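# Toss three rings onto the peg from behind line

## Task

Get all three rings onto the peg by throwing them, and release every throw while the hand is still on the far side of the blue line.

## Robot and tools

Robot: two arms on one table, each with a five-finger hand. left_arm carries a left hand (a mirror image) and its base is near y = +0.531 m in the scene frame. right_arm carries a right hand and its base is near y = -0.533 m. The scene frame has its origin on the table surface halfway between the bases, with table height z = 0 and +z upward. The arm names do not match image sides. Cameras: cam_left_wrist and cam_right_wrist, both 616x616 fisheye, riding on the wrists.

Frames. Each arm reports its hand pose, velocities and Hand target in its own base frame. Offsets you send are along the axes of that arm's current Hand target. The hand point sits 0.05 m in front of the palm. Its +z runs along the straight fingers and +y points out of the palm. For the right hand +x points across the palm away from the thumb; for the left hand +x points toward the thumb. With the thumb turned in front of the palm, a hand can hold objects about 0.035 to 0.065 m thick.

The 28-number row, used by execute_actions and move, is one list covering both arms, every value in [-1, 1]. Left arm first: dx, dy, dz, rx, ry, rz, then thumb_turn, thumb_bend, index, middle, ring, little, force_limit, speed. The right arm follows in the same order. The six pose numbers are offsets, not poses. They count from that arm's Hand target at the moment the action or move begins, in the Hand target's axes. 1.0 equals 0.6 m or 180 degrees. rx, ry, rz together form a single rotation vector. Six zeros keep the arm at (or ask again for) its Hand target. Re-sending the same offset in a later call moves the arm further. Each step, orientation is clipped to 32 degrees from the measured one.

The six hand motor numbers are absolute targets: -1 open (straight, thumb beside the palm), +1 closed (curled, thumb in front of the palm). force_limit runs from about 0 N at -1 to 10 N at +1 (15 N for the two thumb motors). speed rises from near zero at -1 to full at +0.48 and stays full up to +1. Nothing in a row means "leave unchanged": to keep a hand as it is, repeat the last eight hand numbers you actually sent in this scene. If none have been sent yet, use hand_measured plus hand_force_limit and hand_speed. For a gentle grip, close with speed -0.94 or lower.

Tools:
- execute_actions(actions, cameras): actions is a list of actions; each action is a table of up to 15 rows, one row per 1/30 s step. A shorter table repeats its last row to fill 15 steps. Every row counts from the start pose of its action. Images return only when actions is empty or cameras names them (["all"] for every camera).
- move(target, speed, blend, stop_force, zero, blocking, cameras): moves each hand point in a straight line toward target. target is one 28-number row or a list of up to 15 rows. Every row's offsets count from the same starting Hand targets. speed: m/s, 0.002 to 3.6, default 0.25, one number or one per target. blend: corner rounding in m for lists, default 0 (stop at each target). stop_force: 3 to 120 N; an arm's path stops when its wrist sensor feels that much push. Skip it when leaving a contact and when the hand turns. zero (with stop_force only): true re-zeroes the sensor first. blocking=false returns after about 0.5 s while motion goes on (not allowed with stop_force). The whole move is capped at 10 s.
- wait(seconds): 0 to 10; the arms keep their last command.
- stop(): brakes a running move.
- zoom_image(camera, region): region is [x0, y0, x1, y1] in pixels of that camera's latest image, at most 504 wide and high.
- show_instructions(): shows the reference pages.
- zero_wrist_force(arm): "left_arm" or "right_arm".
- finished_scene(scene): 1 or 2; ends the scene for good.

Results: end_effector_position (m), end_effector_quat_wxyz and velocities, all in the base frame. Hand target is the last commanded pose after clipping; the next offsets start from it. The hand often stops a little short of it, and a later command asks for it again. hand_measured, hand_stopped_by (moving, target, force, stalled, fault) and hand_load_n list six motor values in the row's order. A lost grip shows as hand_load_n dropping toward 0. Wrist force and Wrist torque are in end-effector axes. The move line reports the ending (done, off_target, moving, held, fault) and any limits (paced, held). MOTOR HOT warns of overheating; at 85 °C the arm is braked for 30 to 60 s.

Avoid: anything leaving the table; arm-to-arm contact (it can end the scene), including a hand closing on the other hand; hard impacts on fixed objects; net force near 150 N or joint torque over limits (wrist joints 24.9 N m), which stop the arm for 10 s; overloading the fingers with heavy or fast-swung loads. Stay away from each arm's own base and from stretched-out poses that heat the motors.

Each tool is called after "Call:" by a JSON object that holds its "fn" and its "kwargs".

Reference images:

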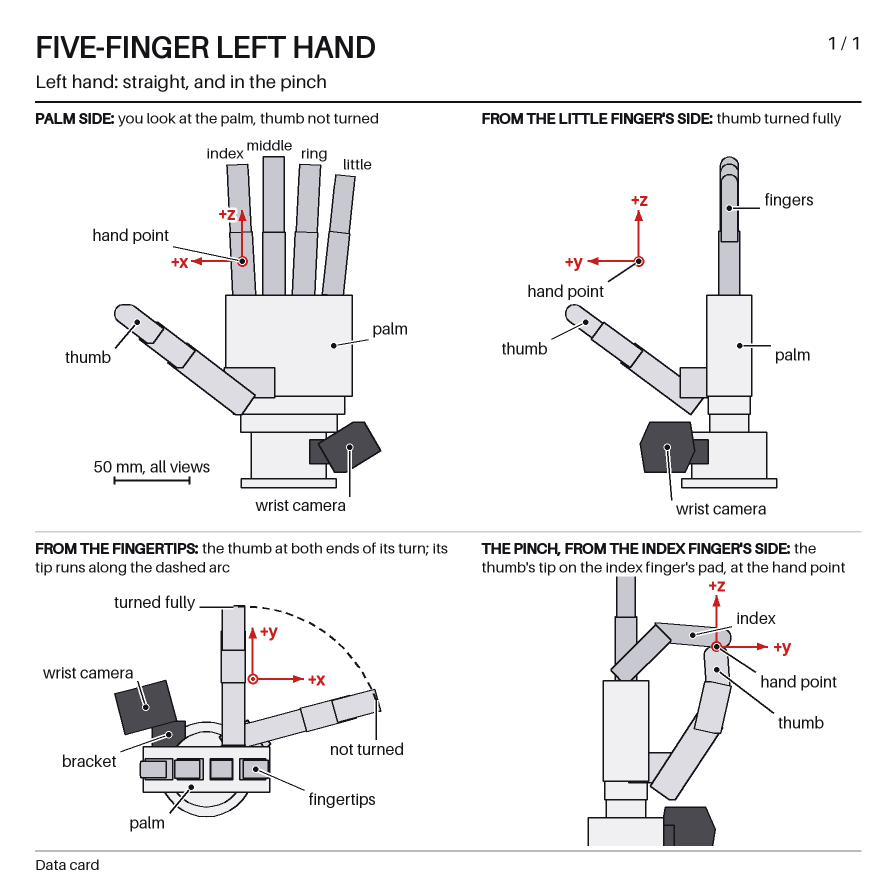

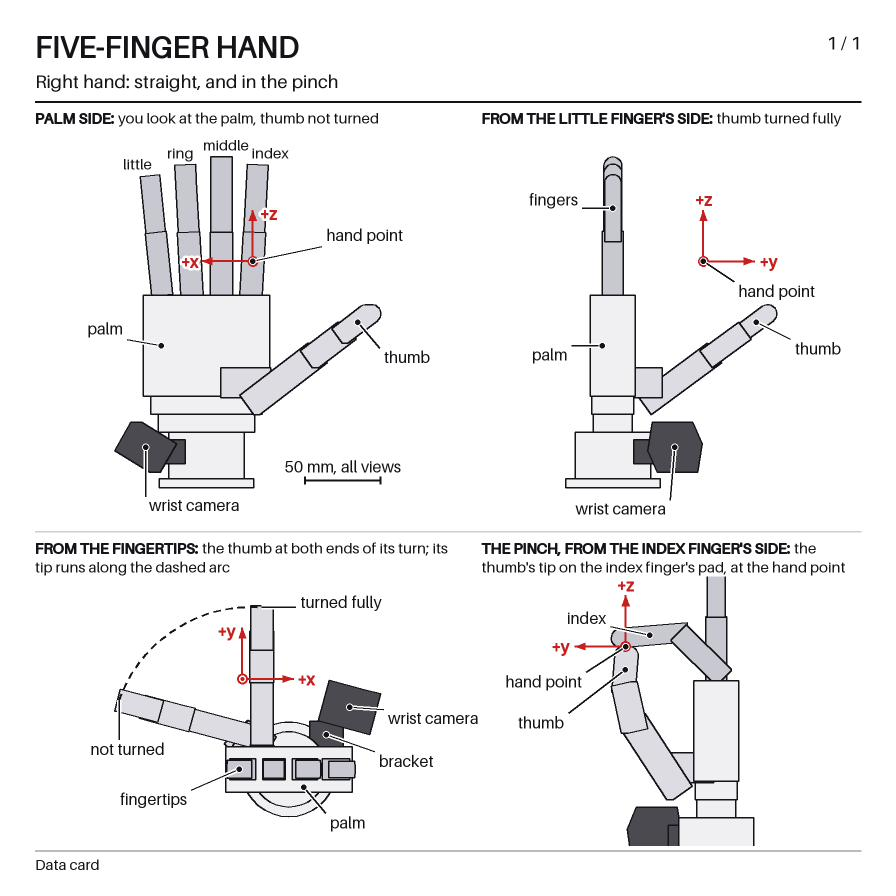

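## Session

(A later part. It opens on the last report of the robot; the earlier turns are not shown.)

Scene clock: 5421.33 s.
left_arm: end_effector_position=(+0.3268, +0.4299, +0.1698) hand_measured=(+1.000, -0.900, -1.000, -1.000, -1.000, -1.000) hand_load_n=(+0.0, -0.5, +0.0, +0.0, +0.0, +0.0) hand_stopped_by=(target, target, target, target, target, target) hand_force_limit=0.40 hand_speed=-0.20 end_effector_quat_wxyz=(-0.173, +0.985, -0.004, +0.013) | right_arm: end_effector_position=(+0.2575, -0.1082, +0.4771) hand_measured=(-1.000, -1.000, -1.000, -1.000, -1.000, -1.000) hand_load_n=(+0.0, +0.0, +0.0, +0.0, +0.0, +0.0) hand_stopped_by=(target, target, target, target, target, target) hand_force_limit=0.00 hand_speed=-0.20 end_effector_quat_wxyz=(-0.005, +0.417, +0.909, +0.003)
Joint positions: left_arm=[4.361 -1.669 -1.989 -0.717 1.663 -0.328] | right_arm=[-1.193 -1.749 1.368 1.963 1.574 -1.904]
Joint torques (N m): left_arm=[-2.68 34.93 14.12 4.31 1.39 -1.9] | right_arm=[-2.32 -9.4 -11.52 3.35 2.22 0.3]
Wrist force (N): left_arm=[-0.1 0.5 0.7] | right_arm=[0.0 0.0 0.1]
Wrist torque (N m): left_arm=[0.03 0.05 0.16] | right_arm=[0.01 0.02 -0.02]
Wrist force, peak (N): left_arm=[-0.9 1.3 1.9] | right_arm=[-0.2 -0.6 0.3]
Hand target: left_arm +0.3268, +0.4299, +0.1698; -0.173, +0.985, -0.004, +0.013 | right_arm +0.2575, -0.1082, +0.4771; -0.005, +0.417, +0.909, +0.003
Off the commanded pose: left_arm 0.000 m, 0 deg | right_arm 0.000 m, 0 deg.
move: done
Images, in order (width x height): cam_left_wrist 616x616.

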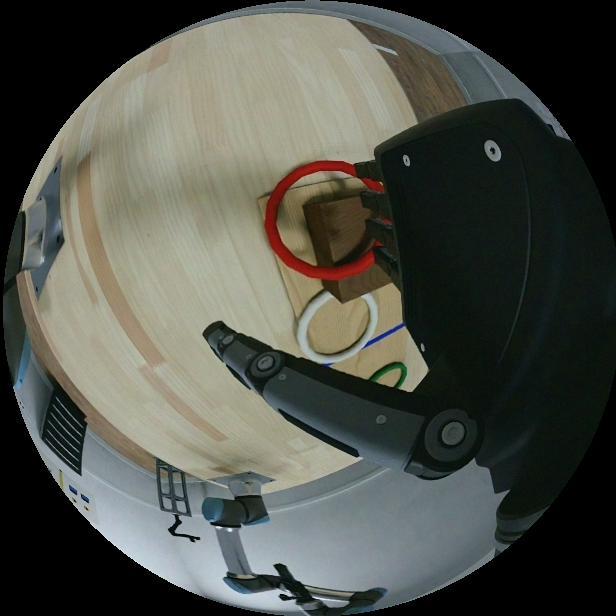

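Call:
{"fn": "move", "kwargs": {"target": [-0.0010,0.0281,0.0767,0,0,0,1,-0.9,-1,-1,-1,-1,0.4,-0.2,0,0,0,0,0,0,-1,-1,-1,-1,-1,-1,0,-0.2], "speed": 0.04, "stop_force": 3, "cameras": ["cam_left_wrist"]}}

Call:
{"fn": "zoom_image", "kwargs": {"camera": "cam_left_wrist", "region": [200, 130, 450, 380]}}

Scene clock: 5445.53 s.
left_arm: end_effector_position=(+0.3273, +0.4298, +0.1208) hand_measured=(+1.000, -0.900, -1.000, -1.000, -1.000, -1.000) hand_load_n=(+0.0, +0.0, +0.0, +0.0, +0.0, +0.0) hand_stopped_by=(target, target, target, target, target, target) hand_force_limit=0.40 hand_speed=-0.20 end_effector_quat_wxyz=(-0.173, +0.985, -0.004, +0.013) | right_arm: end_effector_position=(+0.2575, -0.1082, +0.4771) hand_measured=(-1.000, -1.000, -1.000, -1.000, -1.000, -1.000) hand_load_n=(+0.0, +0.0, +0.0, +0.0, +0.0, +0.0) hand_stopped_by=(target, target, target, target, target, target) hand_force_limit=0.00 hand_speed=-0.20 end_effector_quat_wxyz=(-0.005, +0.417, +0.909, +0.003)
Joint positions: left_arm=[4.359 -1.74 -2.056 -0.579 1.663 -0.329] | right_arm=[-1.193 -1.749 1.368 1.963 1.574 -1.904]
Joint torques (N m): left_arm=[-4.49 40.77 26.05 0.72 0.99 -1.34] | right_arm=[-2.64 -8.98 -11.69 3.26 2.18 0.31]
Wrist force (N): left_arm=[-0.3 0.5 0.6] | right_arm=[0.0 0.0 0.0]
Wrist torque (N m): left_arm=[0.04 0.09 0.17] | right_arm=[0.01 0.02 -0.02]
Wrist force, peak (N): left_arm=[-0.1 0.8 1.0] | right_arm=[-0.5 -0.2 0.1]
Hand target: left_arm +0.3273, +0.4298, +0.1208; -0.173, +0.985, -0.004, +0.013 | right_arm +0.2575, -0.1082, +0.4771; -0.005, +0.417, +0.909, +0.003
Off the commanded pose: left_arm 0.000 m, 0 deg | right_arm 0.000 m, 0 deg.
move: done
Images, in order (width x height): cam_left_wrist 616x616.

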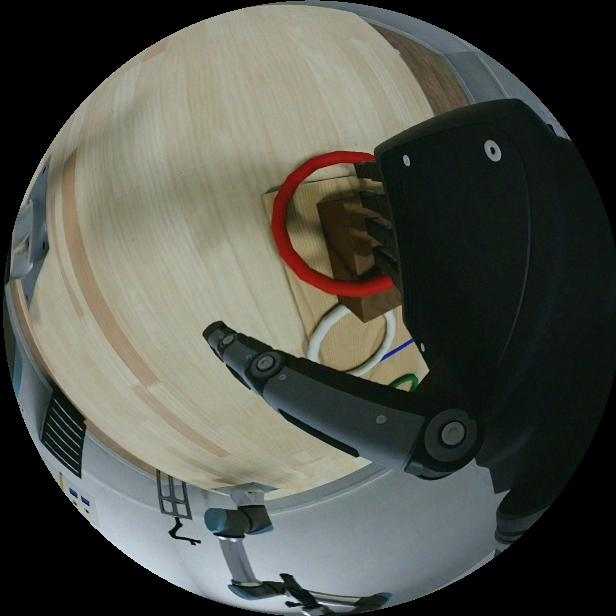

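Scaled by 2.016 from the camera's 616x616 image, which has a finer 880x880 frame.

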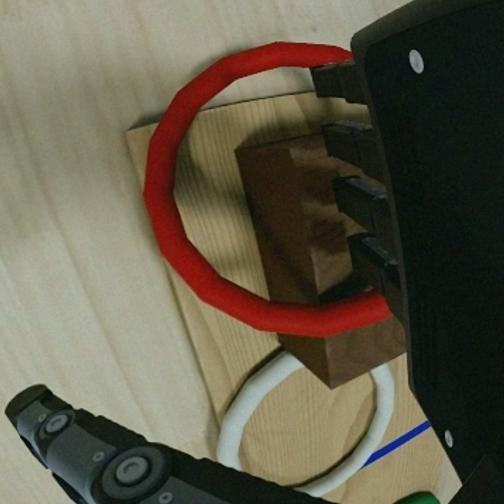

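Call:
{"fn": "move", "kwargs": {"target": [0.0027,-0.1096,0.0402,0,0,0,1,-0.9,-1,-1,-1,-1,0.4,-0.2,0,0,0,0,0,0,-1,-1,-1,-1,-1,-1,0,-0.2], "speed": 0.04, "stop_force": 6, "cameras": ["cam_left_wrist","cam_right_wrist"]}}

Call:
{"fn": "zoom_image", "kwargs": {"camera": "cam_left_wrist", "region": [200, 130, 450, 380]}}

Call:
{"fn": "zoom_image", "kwargs": {"camera": "cam_right_wrist", "region": [230, 360, 310, 440]}}

Scene clock: 5457.30 s.
left_arm: end_effector_position=(+0.3299, +0.4998, +0.1206) hand_measured=(+1.000, -0.900, -1.000, -1.000, -1.000, -1.000) hand_load_n=(+0.0, +0.0, -0.5, +0.0, +0.0, -0.5) hand_stopped_by=(target, target, target, target, target, target) hand_force_limit=0.40 hand_speed=-0.20 end_effector_quat_wxyz=(-0.173, +0.985, -0.004, +0.013) | right_arm: end_effector_position=(+0.2575, -0.1082, +0.4771) hand_measured=(-1.000, -1.000, -1.000, -1.000, -1.000, -1.000) hand_load_n=(+0.0, +0.0, -0.5, +0.0, +0.0, +0.0) hand_stopped_by=(target, target, target, target, target, target) hand_force_limit=0.00 hand_speed=-0.20 end_effector_quat_wxyz=(-0.005, +0.417, +0.909, +0.003)
Joint positions: left_arm=[4.4 -1.868 -1.89 -0.614 1.65 -0.291] | right_arm=[-1.193 -1.749 1.368 1.963 1.574 -1.904]
Joint torques (N m): left_arm=[-6.6 47.31 11.52 5.6 1.09 -1.78] | right_arm=[-2.66 -9.45 -11.49 3.3 2.18 0.27]
Wrist force (N): left_arm=[-0.5 1.0 0.6] | right_arm=[-0.1 -0.3 0.2]
Wrist torque (N m): left_arm=[0.05 0.07 -0.02] | right_arm=[-0.06 0.03 -0.04]
Wrist force, peak (N): left_arm=[-0.6 1.1 0.8] | right_arm=[-0.5 -0.2 -0.1]
Hand target: left_arm +0.3299, +0.4998, +0.1206; -0.173, +0.985, -0.004, +0.013 | right_arm +0.2575, -0.1082, +0.4771; -0.005, +0.417, +0.909, +0.003
Off the commanded pose: left_arm 0.000 m, 0 deg | right_arm 0.000 m, 0 deg.
move: done

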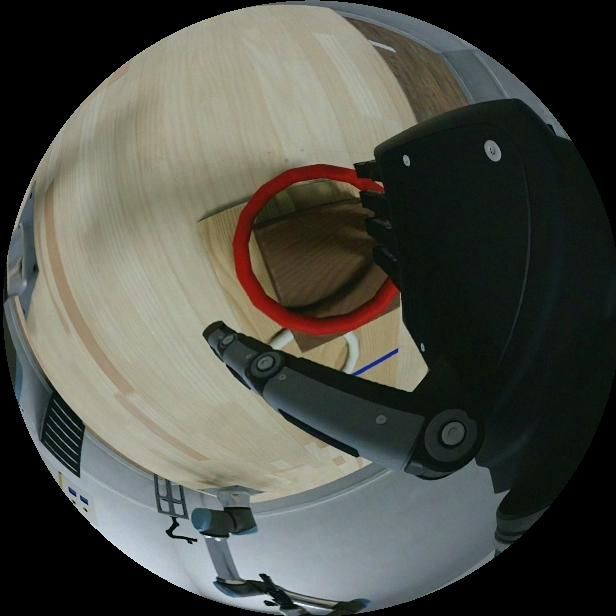

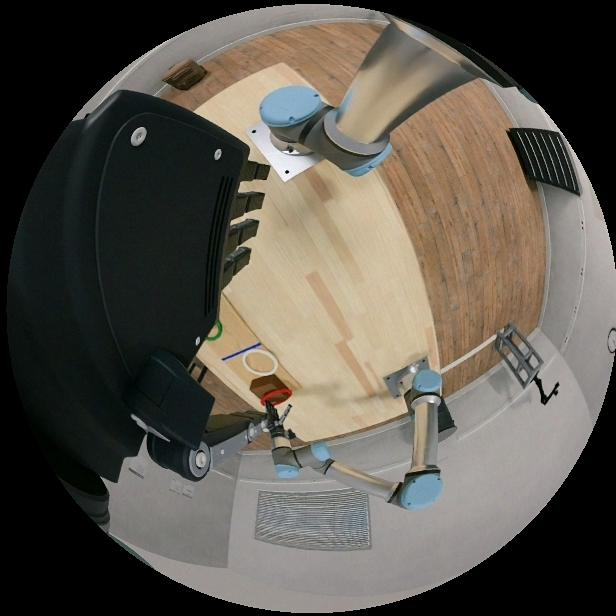

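Scaled by 2.016 from the camera's 616x616 image, which has a finer 880x880 frame.

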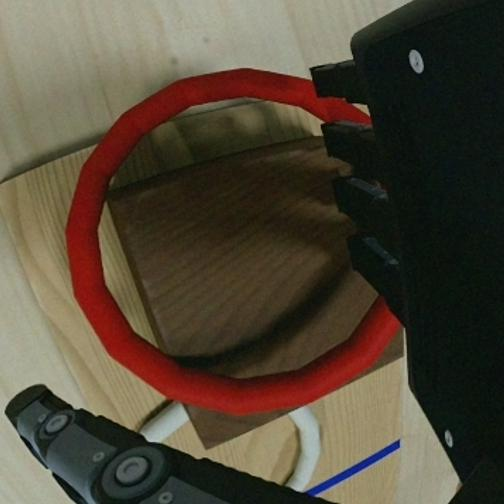

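Scaled by 6.300 from the camera's 616x616 image, which has a finer 880x880 frame.

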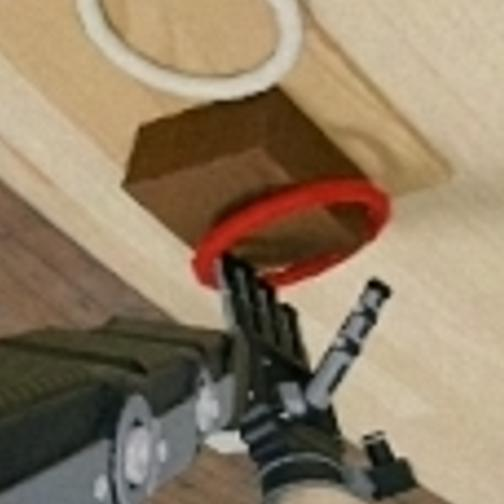

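Call:
{"fn": "move", "kwargs": {"target": [[-0.0008,0.0313,-0.0115,0,0,0,1,-0.9,-1,-1,-1,-1,0.4,-0.2,0,0,0,0,0,0,-1,-1,-1,-1,-1,-1,0,-0.2],[0.0659,0.0330,-0.0112,0,0,0,1,-0.9,-1,-1,-1,-1,0.4,-0.2,0,0,0,0,0,0,-1,-1,-1,-1,-1,-1,0,-0.2]], "speed": 0.04, "stop_force": 6, "cameras": ["cam_left_wrist"]}}

Call:
{"fn": "zoom_image", "kwargs": {"camera": "cam_left_wrist", "region": [200, 130, 450, 380]}}

Scene clock: 5480.23 s.
left_arm: end_effector_position=(+0.3691, +0.4784, +0.1211) hand_measured=(+1.000, -0.900, -1.000, -1.000, -1.000, -1.000) hand_load_n=(+0.0, +0.0, -3.0, +0.0, +0.0, +0.0) hand_stopped_by=(target, target, target, target, target, target) hand_force_limit=0.40 hand_speed=-0.20 end_effector_quat_wxyz=(-0.173, +0.985, -0.004, +0.013) | right_arm: end_effector_position=(+0.2575, -0.1082, +0.4771) hand_measured=(-1.000, -1.000, -1.000, -1.000, -1.000, -1.000) hand_load_n=(+0.0, +0.0, +0.0, +0.0, +0.0, +0.0) hand_stopped_by=(target, target, target, target, target, target) hand_force_limit=0.00 hand_speed=-0.20 end_effector_quat_wxyz=(-0.005, +0.417, +0.909, +0.003)
Joint positions: left_arm=[4.318 -1.875 -1.876 -0.628 1.677 -0.368] | right_arm=[-1.193 -1.749 1.368 1.963 1.574 -1.904]
Joint torques (N m): left_arm=[4.55 48.36 13.16 6.61 -1.85 2.18] | right_arm=[-2.53 -9.69 -11.69 3.33 2.16 0.33]
Wrist force (N): left_arm=[-3.3 3.6 1.4] | right_arm=[-0.1 -0.2 0.2]
Wrist torque (N m): left_arm=[-0.04 -0.07 -0.09] | right_arm=[-0.03 0.03 -0.03]
Wrist force, peak (N): left_arm=[-3.8 4.4 1.4] | right_arm=[-0.5 -0.2 0.0]
Hand target: left_arm +0.3691, +0.4784, +0.1211; -0.173, +0.985, -0.004, +0.013 | right_arm +0.2575, -0.1082, +0.4771; -0.005, +0.417, +0.909, +0.003
Off the commanded pose: left_arm 0.000 m, 0 deg | right_arm 0.000 m, 0 deg.
move: done
Images, in order (width x height): cam_left_wrist 616x616.

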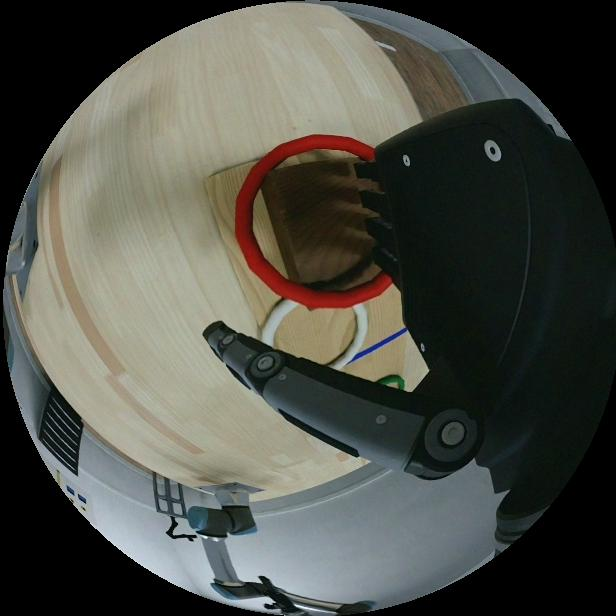

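Scaled by 2.016 from the camera's 616x616 image, which has a finer 880x880 frame.

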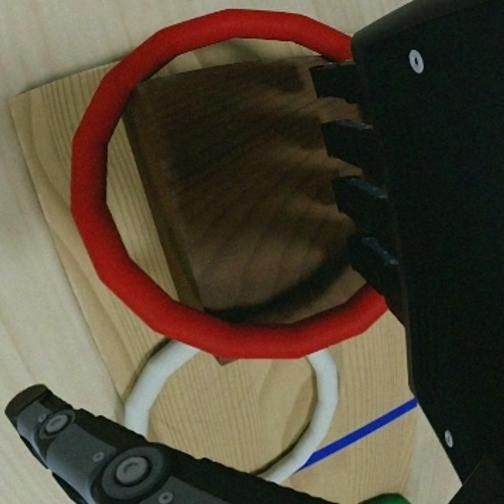

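Call:
{"fn": "move", "kwargs": {"target": [[-0.0133,-0.0003,-0.0001,0,0,0,1,-0.9,-1,-1,-1,-1,0.4,-0.2,0,0,0,0,0,0,-1,-1,-1,-1,-1,-1,0,-0.2],[-0.0117,-0.0462,-0.1253,0,0,0,1,-0.9,-1,-1,-1,-1,0.4,-0.2,0,0,0,0,0,0,-1,-1,-1,-1,-1,-1,0,-0.2]], "speed": 0.05, "cameras": ["cam_left_wrist","cam_right_wrist"]}}

Call:
{"fn": "zoom_image", "kwargs": {"camera": "cam_left_wrist", "region": [200, 130, 450, 380]}}

Call:
{"fn": "zoom_image", "kwargs": {"camera": "cam_right_wrist", "region": [230, 360, 310, 440]}}

Scene clock: 5495.07 s.
left_arm: end_effector_position=(+0.3602, +0.4789, +0.2012) hand_measured=(+1.000, -0.900, -1.000, -1.000, -1.000, -1.000) hand_load_n=(+0.0, +0.0, +0.0, +0.0, +0.0, +0.0) hand_stopped_by=(target, target, target, target, target, target) hand_force_limit=0.40 hand_speed=-0.20 end_effector_quat_wxyz=(-0.173, +0.985, -0.004, +0.013) | right_arm: end_effector_position=(+0.2575, -0.1082, +0.4771) hand_measured=(-1.000, -1.000, -1.000, -1.000, -1.000, -1.000) hand_load_n=(+0.0, +0.0, +0.0, +0.0, +0.5, +0.0) hand_stopped_by=(target, target, target, target, target, target) hand_force_limit=0.00 hand_speed=-0.20 end_effector_quat_wxyz=(-0.005, +0.417, +0.909, +0.003)
Joint positions: left_arm=[4.334 -1.769 -1.781 -0.827 1.672 -0.353] | right_arm=[-1.193 -1.749 1.368 1.963 1.574 -1.904]
Joint torques (N m): left_arm=[4.67 23.29 13.78 5.48 -1.1 2.12] | right_arm=[-2.72 -9.63 -11.31 3.27 2.12 0.25]
Wrist force (N): left_arm=[-0.5 0.7 0.8] | right_arm=[0.1 0.0 0.0]
Wrist torque (N m): left_arm=[0.06 0.12 -0.03] | right_arm=[0.00 0.01 -0.02]
Wrist force, peak (N): left_arm=[-3.5 4.1 1.4] | right_arm=[-0.4 0.2 0.3]
Hand target: left_arm +0.3602, +0.4789, +0.2010; -0.173, +0.985, -0.004, +0.013 | right_arm +0.2575, -0.1082, +0.4771; -0.005, +0.417, +0.909, +0.003
Off the commanded pose: left_arm 0.000 m, 0 deg | right_arm 0.000 m, 0 deg.
move: done

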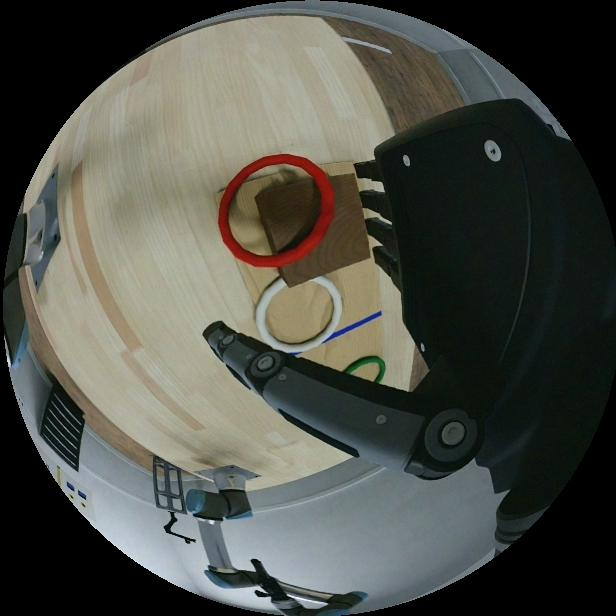

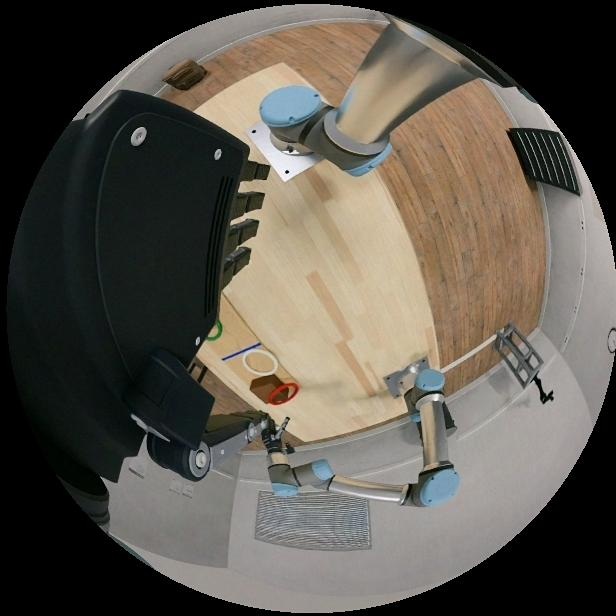

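Scaled by 2.016 from the camera's 616x616 image, which has a finer 880x880 frame.

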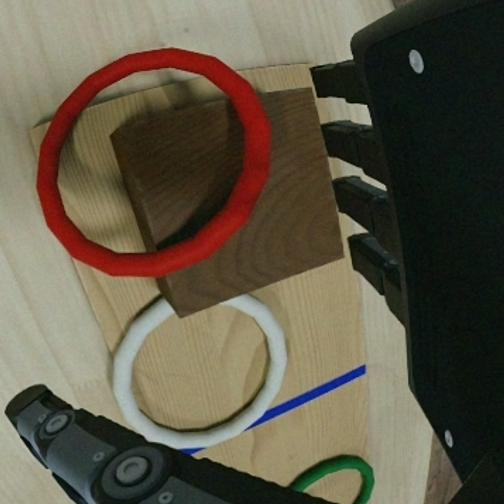

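Scaled by 6.300 from the camera's 616x616 image, which has a finer 880x880 frame.

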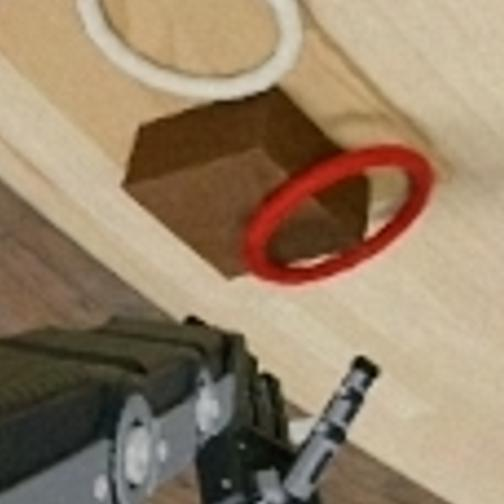

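Call:
{"fn": "move", "kwargs": {"target": [[-0.0573,0.0943,0.0200,0,0,0,1,-0.9,-1,-1,-1,-1,0.4,-0.2,0,0,0,0,0,0,-1,-1,-1,-1,-1,-1,0,-0.2],[-0.0583,0.1230,0.0983,0,0,0,1,-0.9,-1,-1,-1,-1,0.4,-0.2,0,0,0,0,0,0,-1,-1,-1,-1,-1,-1,0,-0.2]], "speed": [0.2,0.06], "cameras": ["cam_left_wrist"]}}

Call:
{"fn": "zoom_image", "kwargs": {"camera": "cam_left_wrist", "region": [200, 130, 450, 380]}}

Scene clock: 5558.40 s.
left_arm: end_effector_position=(+0.3265, +0.4300, +0.1195) hand_measured=(+1.000, -0.900, -1.000, -1.000, -1.000, -1.000) hand_load_n=(+0.0, +0.0, +0.0, +0.0, +0.0, +0.0) hand_stopped_by=(target, target, target, target, target, target) hand_force_limit=0.40 hand_speed=-0.20 end_effector_quat_wxyz=(-0.173, +0.985, -0.004, +0.013) | right_arm: end_effector_position=(+0.2575, -0.1082, +0.4771) hand_measured=(-1.000, -1.000, -1.000, -1.000, -1.000, -1.000) hand_load_n=(+0.0, +0.0, +0.0, +0.0, +0.0, +0.0) hand_stopped_by=(target, target, target, target, target, target) hand_force_limit=0.00 hand_speed=-0.20 end_effector_quat_wxyz=(-0.005, +0.417, +0.909, +0.003)
Joint positions: left_arm=[4.361 -1.742 -2.058 -0.576 1.663 -0.327] | right_arm=[-1.193 -1.749 1.368 1.963 1.574 -1.904]
Joint torques (N m): left_arm=[-5.58 40.49 25.95 0.53 1.16 -1.87] | right_arm=[-2.37 -9.01 -11.61 3.27 2.16 0.29]
Wrist force (N): left_arm=[-0.2 0.4 0.6] | right_arm=[0.0 -0.2 -0.1]
Wrist torque (N m): left_arm=[0.03 0.08 0.19] | right_arm=[-0.02 0.03 -0.03]
Wrist force, peak (N): left_arm=[-1.0 2.1 0.7] | right_arm=[-0.4 -0.5 -0.2]
Hand target: left_arm +0.3265, +0.4301, +0.1196; -0.173, +0.985, -0.004, +0.013 | right_arm +0.2575, -0.1082, +0.4771; -0.005, +0.417, +0.909, +0.003
Off the commanded pose: left_arm 0.000 m, 0 deg | right_arm 0.000 m, 0 deg.
move: done
Images, in order (width x height): cam_left_wrist 616x616.

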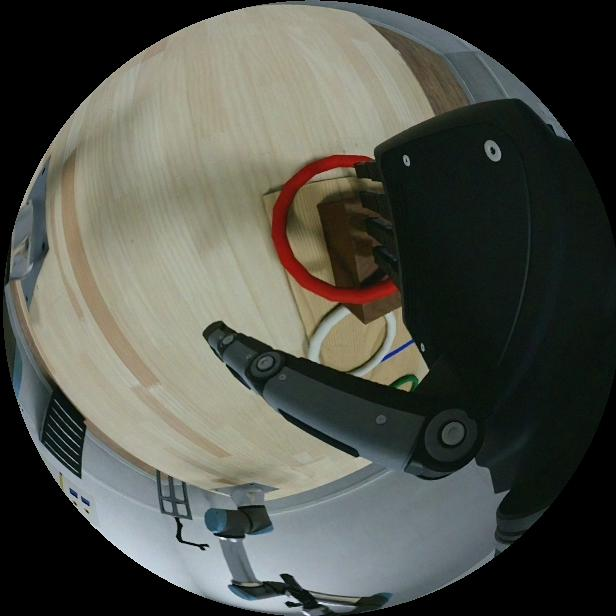

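Scaled by 2.016 from the camera's 616x616 image, which has a finer 880x880 frame.

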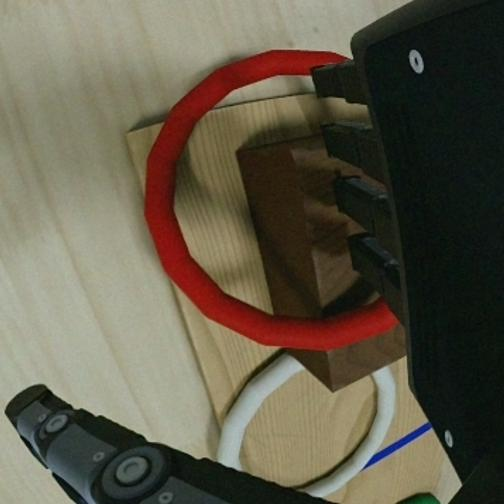

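Call:
{"fn": "move", "kwargs": {"target": [[0.0033,-0.1330,0.0488,0,0,0,1,-0.9,-1,-1,-1,-1,0.4,-0.2,0,0,0,0,0,0,-1,-1,-1,-1,-1,-1,0,-0.2],[0.0766,-0.1311,0.0491,0,0,0,1,-0.9,-1,-1,-1,-1,0.4,-0.2,0,0,0,0,0,0,-1,-1,-1,-1,-1,-1,0,-0.2]], "speed": 0.05, "stop_force": 8, "cameras": ["cam_left_wrist","cam_right_wrist"]}}

Call:
{"fn": "zoom_image", "kwargs": {"camera": "cam_left_wrist", "region": [200, 130, 450, 380]}}

Call:
{"fn": "zoom_image", "kwargs": {"camera": "cam_right_wrist", "region": [230, 360, 310, 440]}}

Scene clock: 5571.40 s.
left_arm: end_effector_position=(+0.3402, +0.5145, +0.1194) hand_measured=(+1.000, -0.900, -0.998, -1.000, -1.000, -1.000) hand_load_n=(+0.0, +0.0, -13.5, +0.0, +0.0, +0.0) hand_stopped_by=(target, target, target, target, target, target) hand_force_limit=0.40 hand_speed=-0.20 end_effector_quat_wxyz=(-0.173, +0.985, -0.004, +0.013) | right_arm: end_effector_position=(+0.2575, -0.1082, +0.4771) hand_measured=(-1.000, -1.000, -1.000, -1.000, -1.000, -1.000) hand_load_n=(+0.0, +0.0, +0.0, +0.0, +0.0, +0.0) hand_stopped_by=(target, target, target, target, target, target) hand_force_limit=0.00 hand_speed=-0.20 end_effector_quat_wxyz=(-0.005, +0.417, +0.909, +0.003)
Joint positions: left_arm=[4.39 -1.907 -1.838 -0.628 1.653 -0.299] | right_arm=[-1.193 -1.749 1.368 1.963 1.574 -1.904]
Joint torques (N m): left_arm=[-6.41 41.57 35.72 6.24 0.21 -2.53] | right_arm=[-2.91 -8.89 -11.49 3.3 2.2 0.34]
Wrist force (N): left_arm=[-8.0 17.4 0.7] | right_arm=[-0.1 -0.2 0.0]
Wrist torque (N m): left_arm=[-0.08 -0.30 -0.48] | right_arm=[-0.03 0.04 -0.04]
Wrist force, peak (N): left_arm=[-10.8 21.2 0.3] | right_arm=[-0.1 -0.6 0.0]
Hand target: left_arm +0.3402, +0.5145, +0.1194; -0.173, +0.985, -0.004, +0.013 (not the last commanded pose) | right_arm +0.2575, -0.1082, +0.4771; -0.005, +0.417, +0.909, +0.003
Off the commanded pose: left_arm 0.033 m, 0 deg | right_arm 0.000 m, 0 deg.
move: contact (left_arm); path passed 1 of 2 targets

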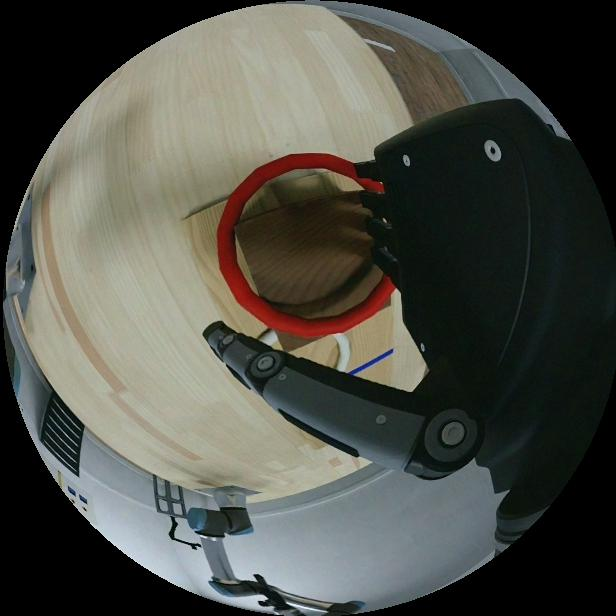

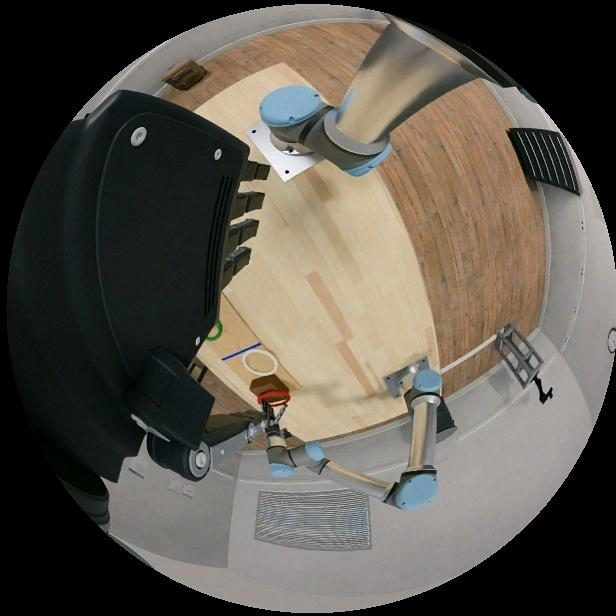

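Scaled by 2.016 from the camera's 616x616 image, which has a finer 880x880 frame.

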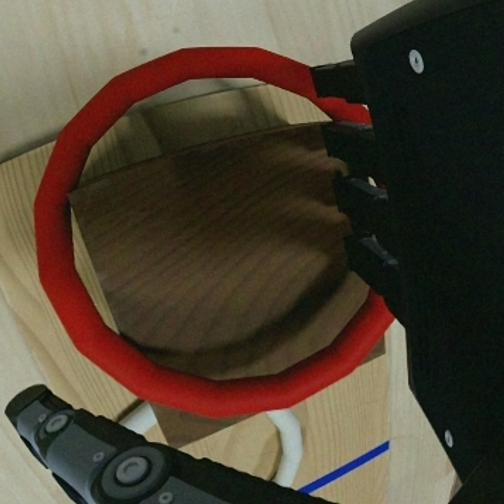

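Scaled by 6.300 from the camera's 616x616 image, which has a finer 880x880 frame.

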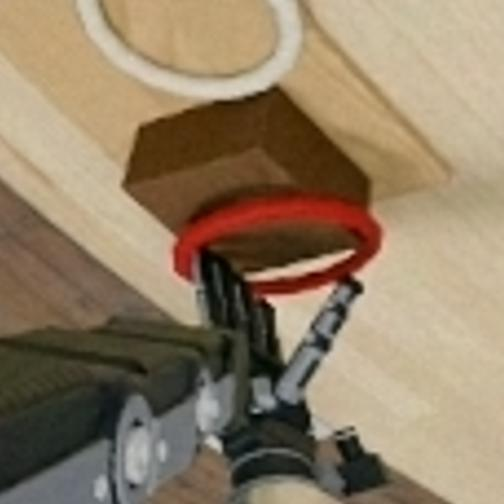

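Call:
{"fn": "move", "kwargs": {"target": [[-0.0178,0.0465,-0.0172,0,0,0,1,-0.9,-1,-1,-1,-1,0.4,-0.2,0,0,0,0,0,0,-1,-1,-1,-1,-1,-1,0,-0.2],[-0.0154,-0.0223,-0.2050,0,0,0,1,-0.9,-1,-1,-1,-1,0.4,-0.2,0,0,0,0,0,0,-1,-1,-1,-1,-1,-1,0,-0.2]], "speed": [0.05,0.1], "cameras": ["cam_left_wrist","cam_right_wrist"]}}

Call:
{"fn": "zoom_image", "kwargs": {"camera": "cam_left_wrist", "region": [150, 130, 400, 380]}}

Call:
{"fn": "zoom_image", "kwargs": {"camera": "cam_right_wrist", "region": [230, 360, 310, 440]}}

Scene clock: 5628.33 s.
left_arm: end_effector_position=(+0.3277, +0.4853, +0.2394) hand_measured=(+1.000, -0.900, -1.000, -1.000, -1.000, -1.000) hand_load_n=(+0.0, +0.0, +0.0, +0.0, +0.0, +0.0) hand_stopped_by=(target, target, target, target, target, target) hand_force_limit=0.40 hand_speed=-0.20 end_effector_quat_wxyz=(-0.173, +0.985, -0.004, +0.013) | right_arm: end_effector_position=(+0.2575, -0.1082, +0.4771) hand_measured=(-1.000, -1.000, -1.000, -1.000, -1.000, -1.000) hand_load_n=(+0.0, +0.0, +0.0, +0.0, +0.0, +0.0) hand_stopped_by=(target, target, target, target, target, target) hand_force_limit=0.00 hand_speed=-0.20 end_effector_quat_wxyz=(-0.005, +0.417, +0.909, +0.003)
Joint positions: left_arm=[4.395 -1.708 -1.751 -0.913 1.651 -0.295] | right_arm=[-1.193 -1.749 1.368 1.963 1.574 -1.904]
Joint torques (N m): left_arm=[3.04 21.28 17.75 4.35 -0.47 1.76] | right_arm=[-2.59 -9.12 -11.11 3.25 2.13 0.33]
Wrist force (N): left_arm=[1.0 -0.3 0.0] | right_arm=[-0.1 0.0 0.1]
Wrist torque (N m): left_arm=[-0.06 -0.14 0.09] | right_arm=[0.00 0.04 -0.03]
Wrist force, peak (N): left_arm=[-8.3 17.7 0.6] | right_arm=[-0.5 -0.4 -0.3]
Hand target: left_arm +0.3277, +0.4853, +0.2393; -0.173, +0.985, -0.004, +0.013 | right_arm +0.2575, -0.1082, +0.4771; -0.005, +0.417, +0.909, +0.003
Off the commanded pose: left_arm 0.000 m, 0 deg | right_arm 0.000 m, 0 deg.
move: done

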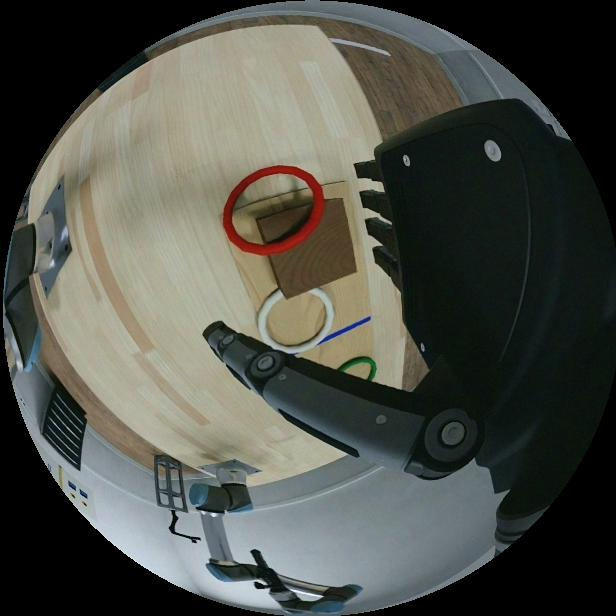

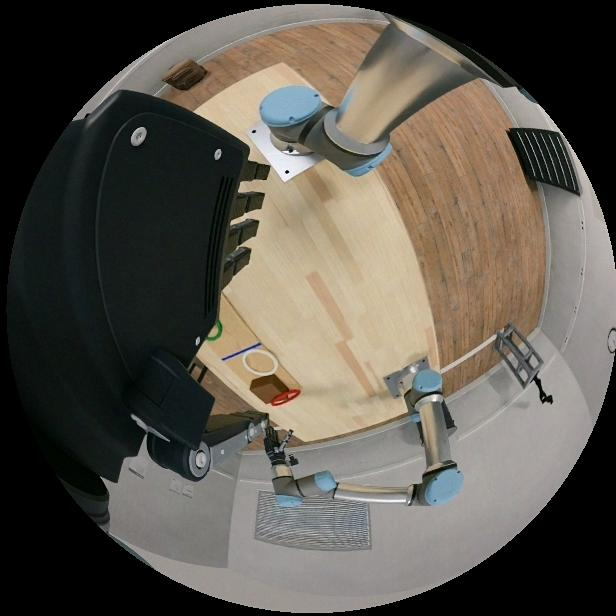

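Scaled by 2.016 from the camera's 616x616 image, which has a finer 880x880 frame.

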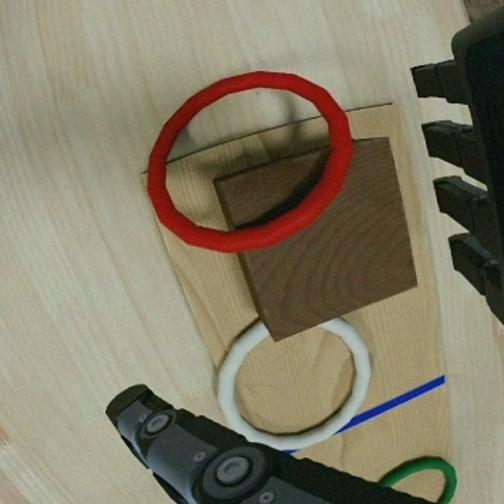

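Scaled by 6.300 from the camera's 616x616 image, which has a finer 880x880 frame.

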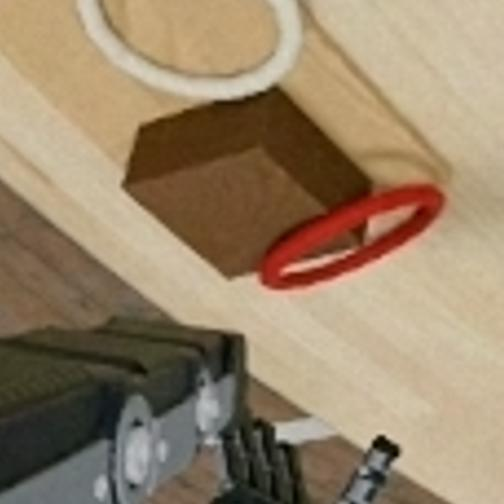

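Call:
{"fn": "move", "kwargs": {"target": [-0.0159,-0.0359,0.0485,0.25,0,0,1,-0.8,-0.15,-0.2,-1,-1,0.4,-0.5,0,0,0,0,0,0,-1,-1,-1,-1,-1,-1,0,-0.2], "speed": 0.35}}

Call:
{"fn": "move", "kwargs": {"target": [-0.0147,0.0178,0.0773,-0.0063,0.2269,0.1051,1,-0.8,-0.15,-0.2,-1,-1,0.4,-0.5,0,0,0,0,0,0,-1,-1,-1,-1,-1,-1,0,-0.2], "speed": 0.35, "cameras": ["cam_left_wrist","cam_right_wrist"]}}

Call:
{"fn": "zoom_image", "kwargs": {"camera": "cam_left_wrist", "region": [150, 150, 400, 400]}}

Call:
{"fn": "zoom_image", "kwargs": {"camera": "cam_right_wrist", "region": [230, 360, 310, 440]}}

Scene clock: 5690.37 s.
left_arm: end_effector_position=(+0.3190, +0.5155, +0.2190) hand_measured=(+1.000, -0.800, -0.150, -0.200, -1.000, -1.000) hand_load_n=(+0.0, +0.0, +0.0, +0.0, +0.0, +0.0) hand_stopped_by=(target, target, target, target, target, target) hand_force_limit=0.40 hand_speed=-0.50 end_effector_quat_wxyz=(-0.537, +0.844, +0.001, +0.014) end_effector_velocity=(+0.000, +0.001, +0.001) end_effector_angular_velocity=(+0.005, -0.003, +0.000) | right_arm: end_effector_position=(+0.2575, -0.1082, +0.4771) hand_measured=(-1.000, -1.000, -1.000, -1.000, -1.000, -1.000) hand_load_n=(+0.0, +0.0, +0.0, +0.0, +0.0, +0.0) hand_stopped_by=(target, target, target, target, target, target) hand_force_limit=0.00 hand_speed=-0.20 end_effector_quat_wxyz=(-0.005, +0.417, +0.909, +0.003)
Joint positions: left_arm=[4.303 -1.784 -2.183 0.358 1.918 -0.196] | right_arm=[-1.193 -1.749 1.368 1.963 1.574 -1.904]
Joint velocities: left_arm=[0.001 0 0 0.005 -0.001 0] | right_arm=[within noise]
Joint torques (N m): left_arm=[5.55 29.32 19.89 5.21 0.26 -1.66] | right_arm=[-1.93 -9.04 -11.47 3.31 2.06 0.37]
Wrist force (N): left_arm=[0.6 0.2 0.8] | right_arm=[0.0 -0.3 0.1]
Wrist torque (N m): left_arm=[0.00 0.04 0.27] | right_arm=[-0.05 0.02 -0.03]
Wrist force, peak (N): left_arm=[1.1 -0.8 0.7] | right_arm=[-0.4 -0.4 -0.3]
Hand target: left_arm +0.3190, +0.5156, +0.2191; -0.537, +0.844, +0.001, +0.014 | right_arm +0.2575, -0.1082, +0.4771; -0.005, +0.417, +0.909, +0.003
Off the commanded pose: left_arm 0.000 m, 0 deg | right_arm 0.000 m, 0 deg.
move: done

Scene clock: 5692.03 s.
left_arm: end_effector_position=(+0.3114, +0.5532, +0.1895) hand_measured=(+1.000, -0.800, -0.150, -0.200, -1.000, -1.000) hand_load_n=(+0.0, +0.0, +0.0, +0.0, +0.0, +0.0) hand_stopped_by=(target, target, target, target, target, target) hand_force_limit=0.40 hand_speed=-0.50 end_effector_quat_wxyz=(-0.490, +0.780, -0.321, +0.219) | right_arm: end_effector_position=(+0.2575, -0.1082, +0.4771) hand_measured=(-1.000, -1.000, -1.000, -1.000, -1.000, -1.000) hand_load_n=(+0.0, +0.0, +0.0, +0.0, +0.0, +0.0) hand_stopped_by=(target, target, target, target, target, target) hand_force_limit=0.00 hand_speed=-0.20 end_effector_quat_wxyz=(-0.005, +0.417, +0.909, +0.003)
Joint positions: left_arm=[4.691 -1.89 -2.123 0.285 0.872 0.373] | right_arm=[-1.193 -1.749 1.368 1.963 1.574 -1.904]
Joint torques (N m): left_arm=[1.33 42 9.9 3.17 -1.93 1.6] | right_arm=[-2.8 -8.88 -11.46 3.3 2.17 0.29]
Wrist force (N): left_arm=[0.4 0.1 1.0] | right_arm=[0.0 -0.2 0.2]
Wrist torque (N m): left_arm=[-0.05 0.05 0.27] | right_arm=[-0.04 0.02 -0.03]
Wrist force, peak (N): left_arm=[0.4 0.5 1.2] | right_arm=[-0.3 0.1 0.2]
Hand target: left_arm +0.3114, +0.5532, +0.1896; -0.490, +0.780, -0.321, +0.219 | right_arm +0.2575, -0.1082, +0.4771; -0.005, +0.417, +0.909, +0.003
Off the commanded pose: left_arm 0.000 m, 0 deg | right_arm 0.000 m, 0 deg.
move: done

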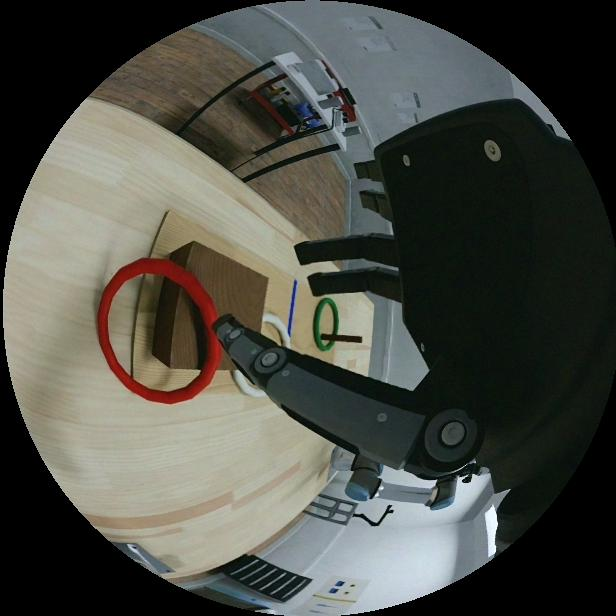

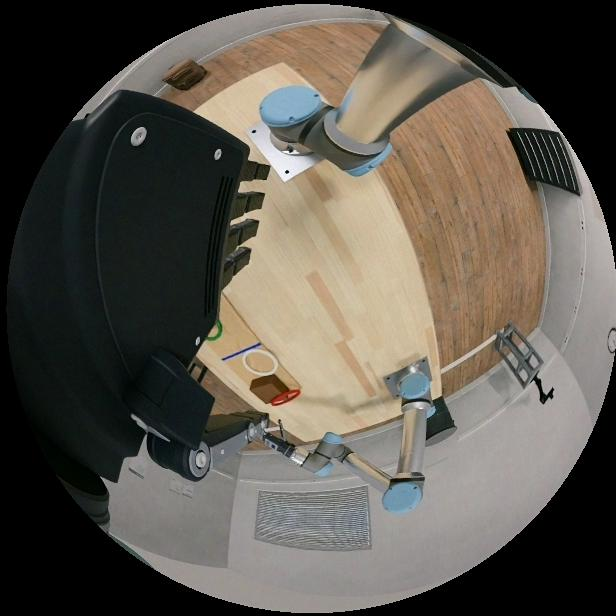

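Scaled by 2.016 from the camera's 616x616 image, which has a finer 880x880 frame.

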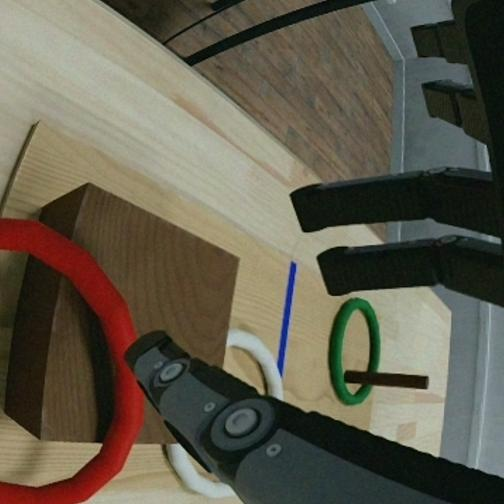

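Scaled by 6.300 from the camera's 616x616 image, which has a finer 880x880 frame.

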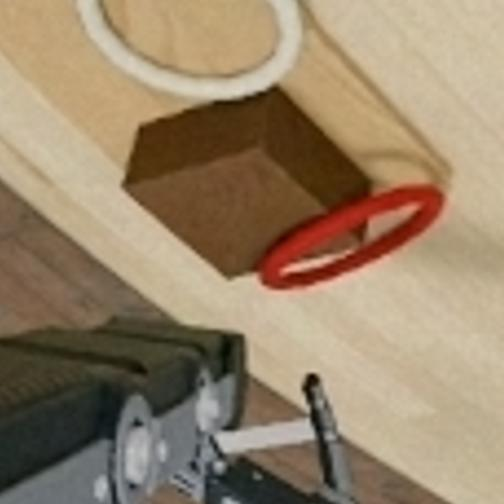

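Call:
{"fn": "execute_actions", "kwargs": {"actions": []}}

Scene clock: 5755.17 s.
left_arm: end_effector_position=(+0.3114, +0.5532, +0.1896) hand_measured=(+1.000, -0.800, -0.150, -0.200, -1.000, -1.000) hand_load_n=(+0.0, +0.0, +0.0, +0.0, +0.0, +0.0) hand_stopped_by=(target, target, target, target, target, target) hand_force_limit=0.40 hand_speed=-0.50 end_effector_quat_wxyz=(-0.490, +0.780, -0.321, +0.219) | right_arm: end_effector_position=(+0.2575, -0.1082, +0.4771) hand_measured=(-1.000, -1.000, -1.000, -1.000, -1.000, -1.000) hand_load_n=(+0.0, +0.0, +0.0, +0.0, +0.0, +0.0) hand_stopped_by=(target, target, target, target, target, target) hand_force_limit=0.00 hand_speed=-0.20 end_effector_quat_wxyz=(-0.005, +0.417, +0.909, +0.003)
Joint positions: left_arm=[4.691 -1.89 -2.123 0.285 0.872 0.374] | right_arm=[-1.193 -1.749 1.368 1.963 1.574 -1.904]
Joint velocities: within noise
Joint torques (N m): left_arm=[3.85 43.66 7.75 0.79 -0.08 1.84] | right_arm=[-2.58 -8.82 -11.46 3.31 2.06 0.42]
Wrist force (N): left_arm=[0.5 0.0 0.9] | right_arm=[-0.3 -0.1 -0.1]
Wrist torque (N m): left_arm=[-0.06 0.03 0.27] | right_arm=[-0.01 0.07 -0.04]
Wrist force, peak (N): left_arm=[0.6 0.1 1.3] | right_arm=[-0.6 -0.2 0.1]
Hand target: left_arm +0.3114, +0.5532, +0.1896; -0.490, +0.780, -0.321, +0.219 | right_arm +0.2575, -0.1082, +0.4771; -0.005, +0.417, +0.909, +0.003
Off the commanded pose: left_arm 0.000 m, 0 deg | right_arm 0.000 m, 0 deg.

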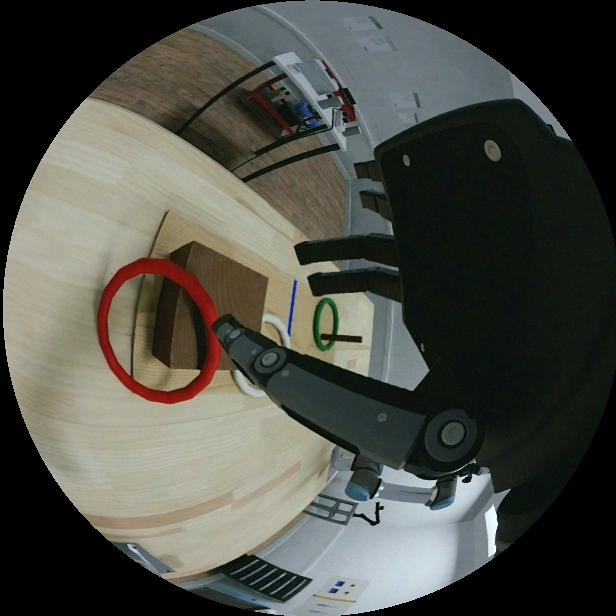

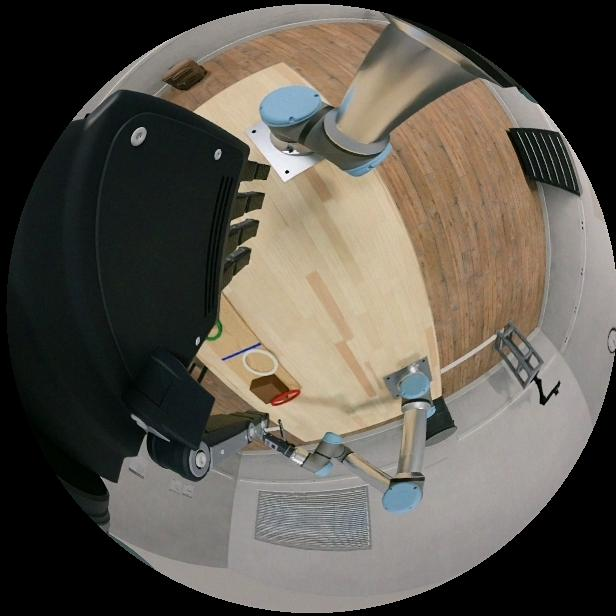

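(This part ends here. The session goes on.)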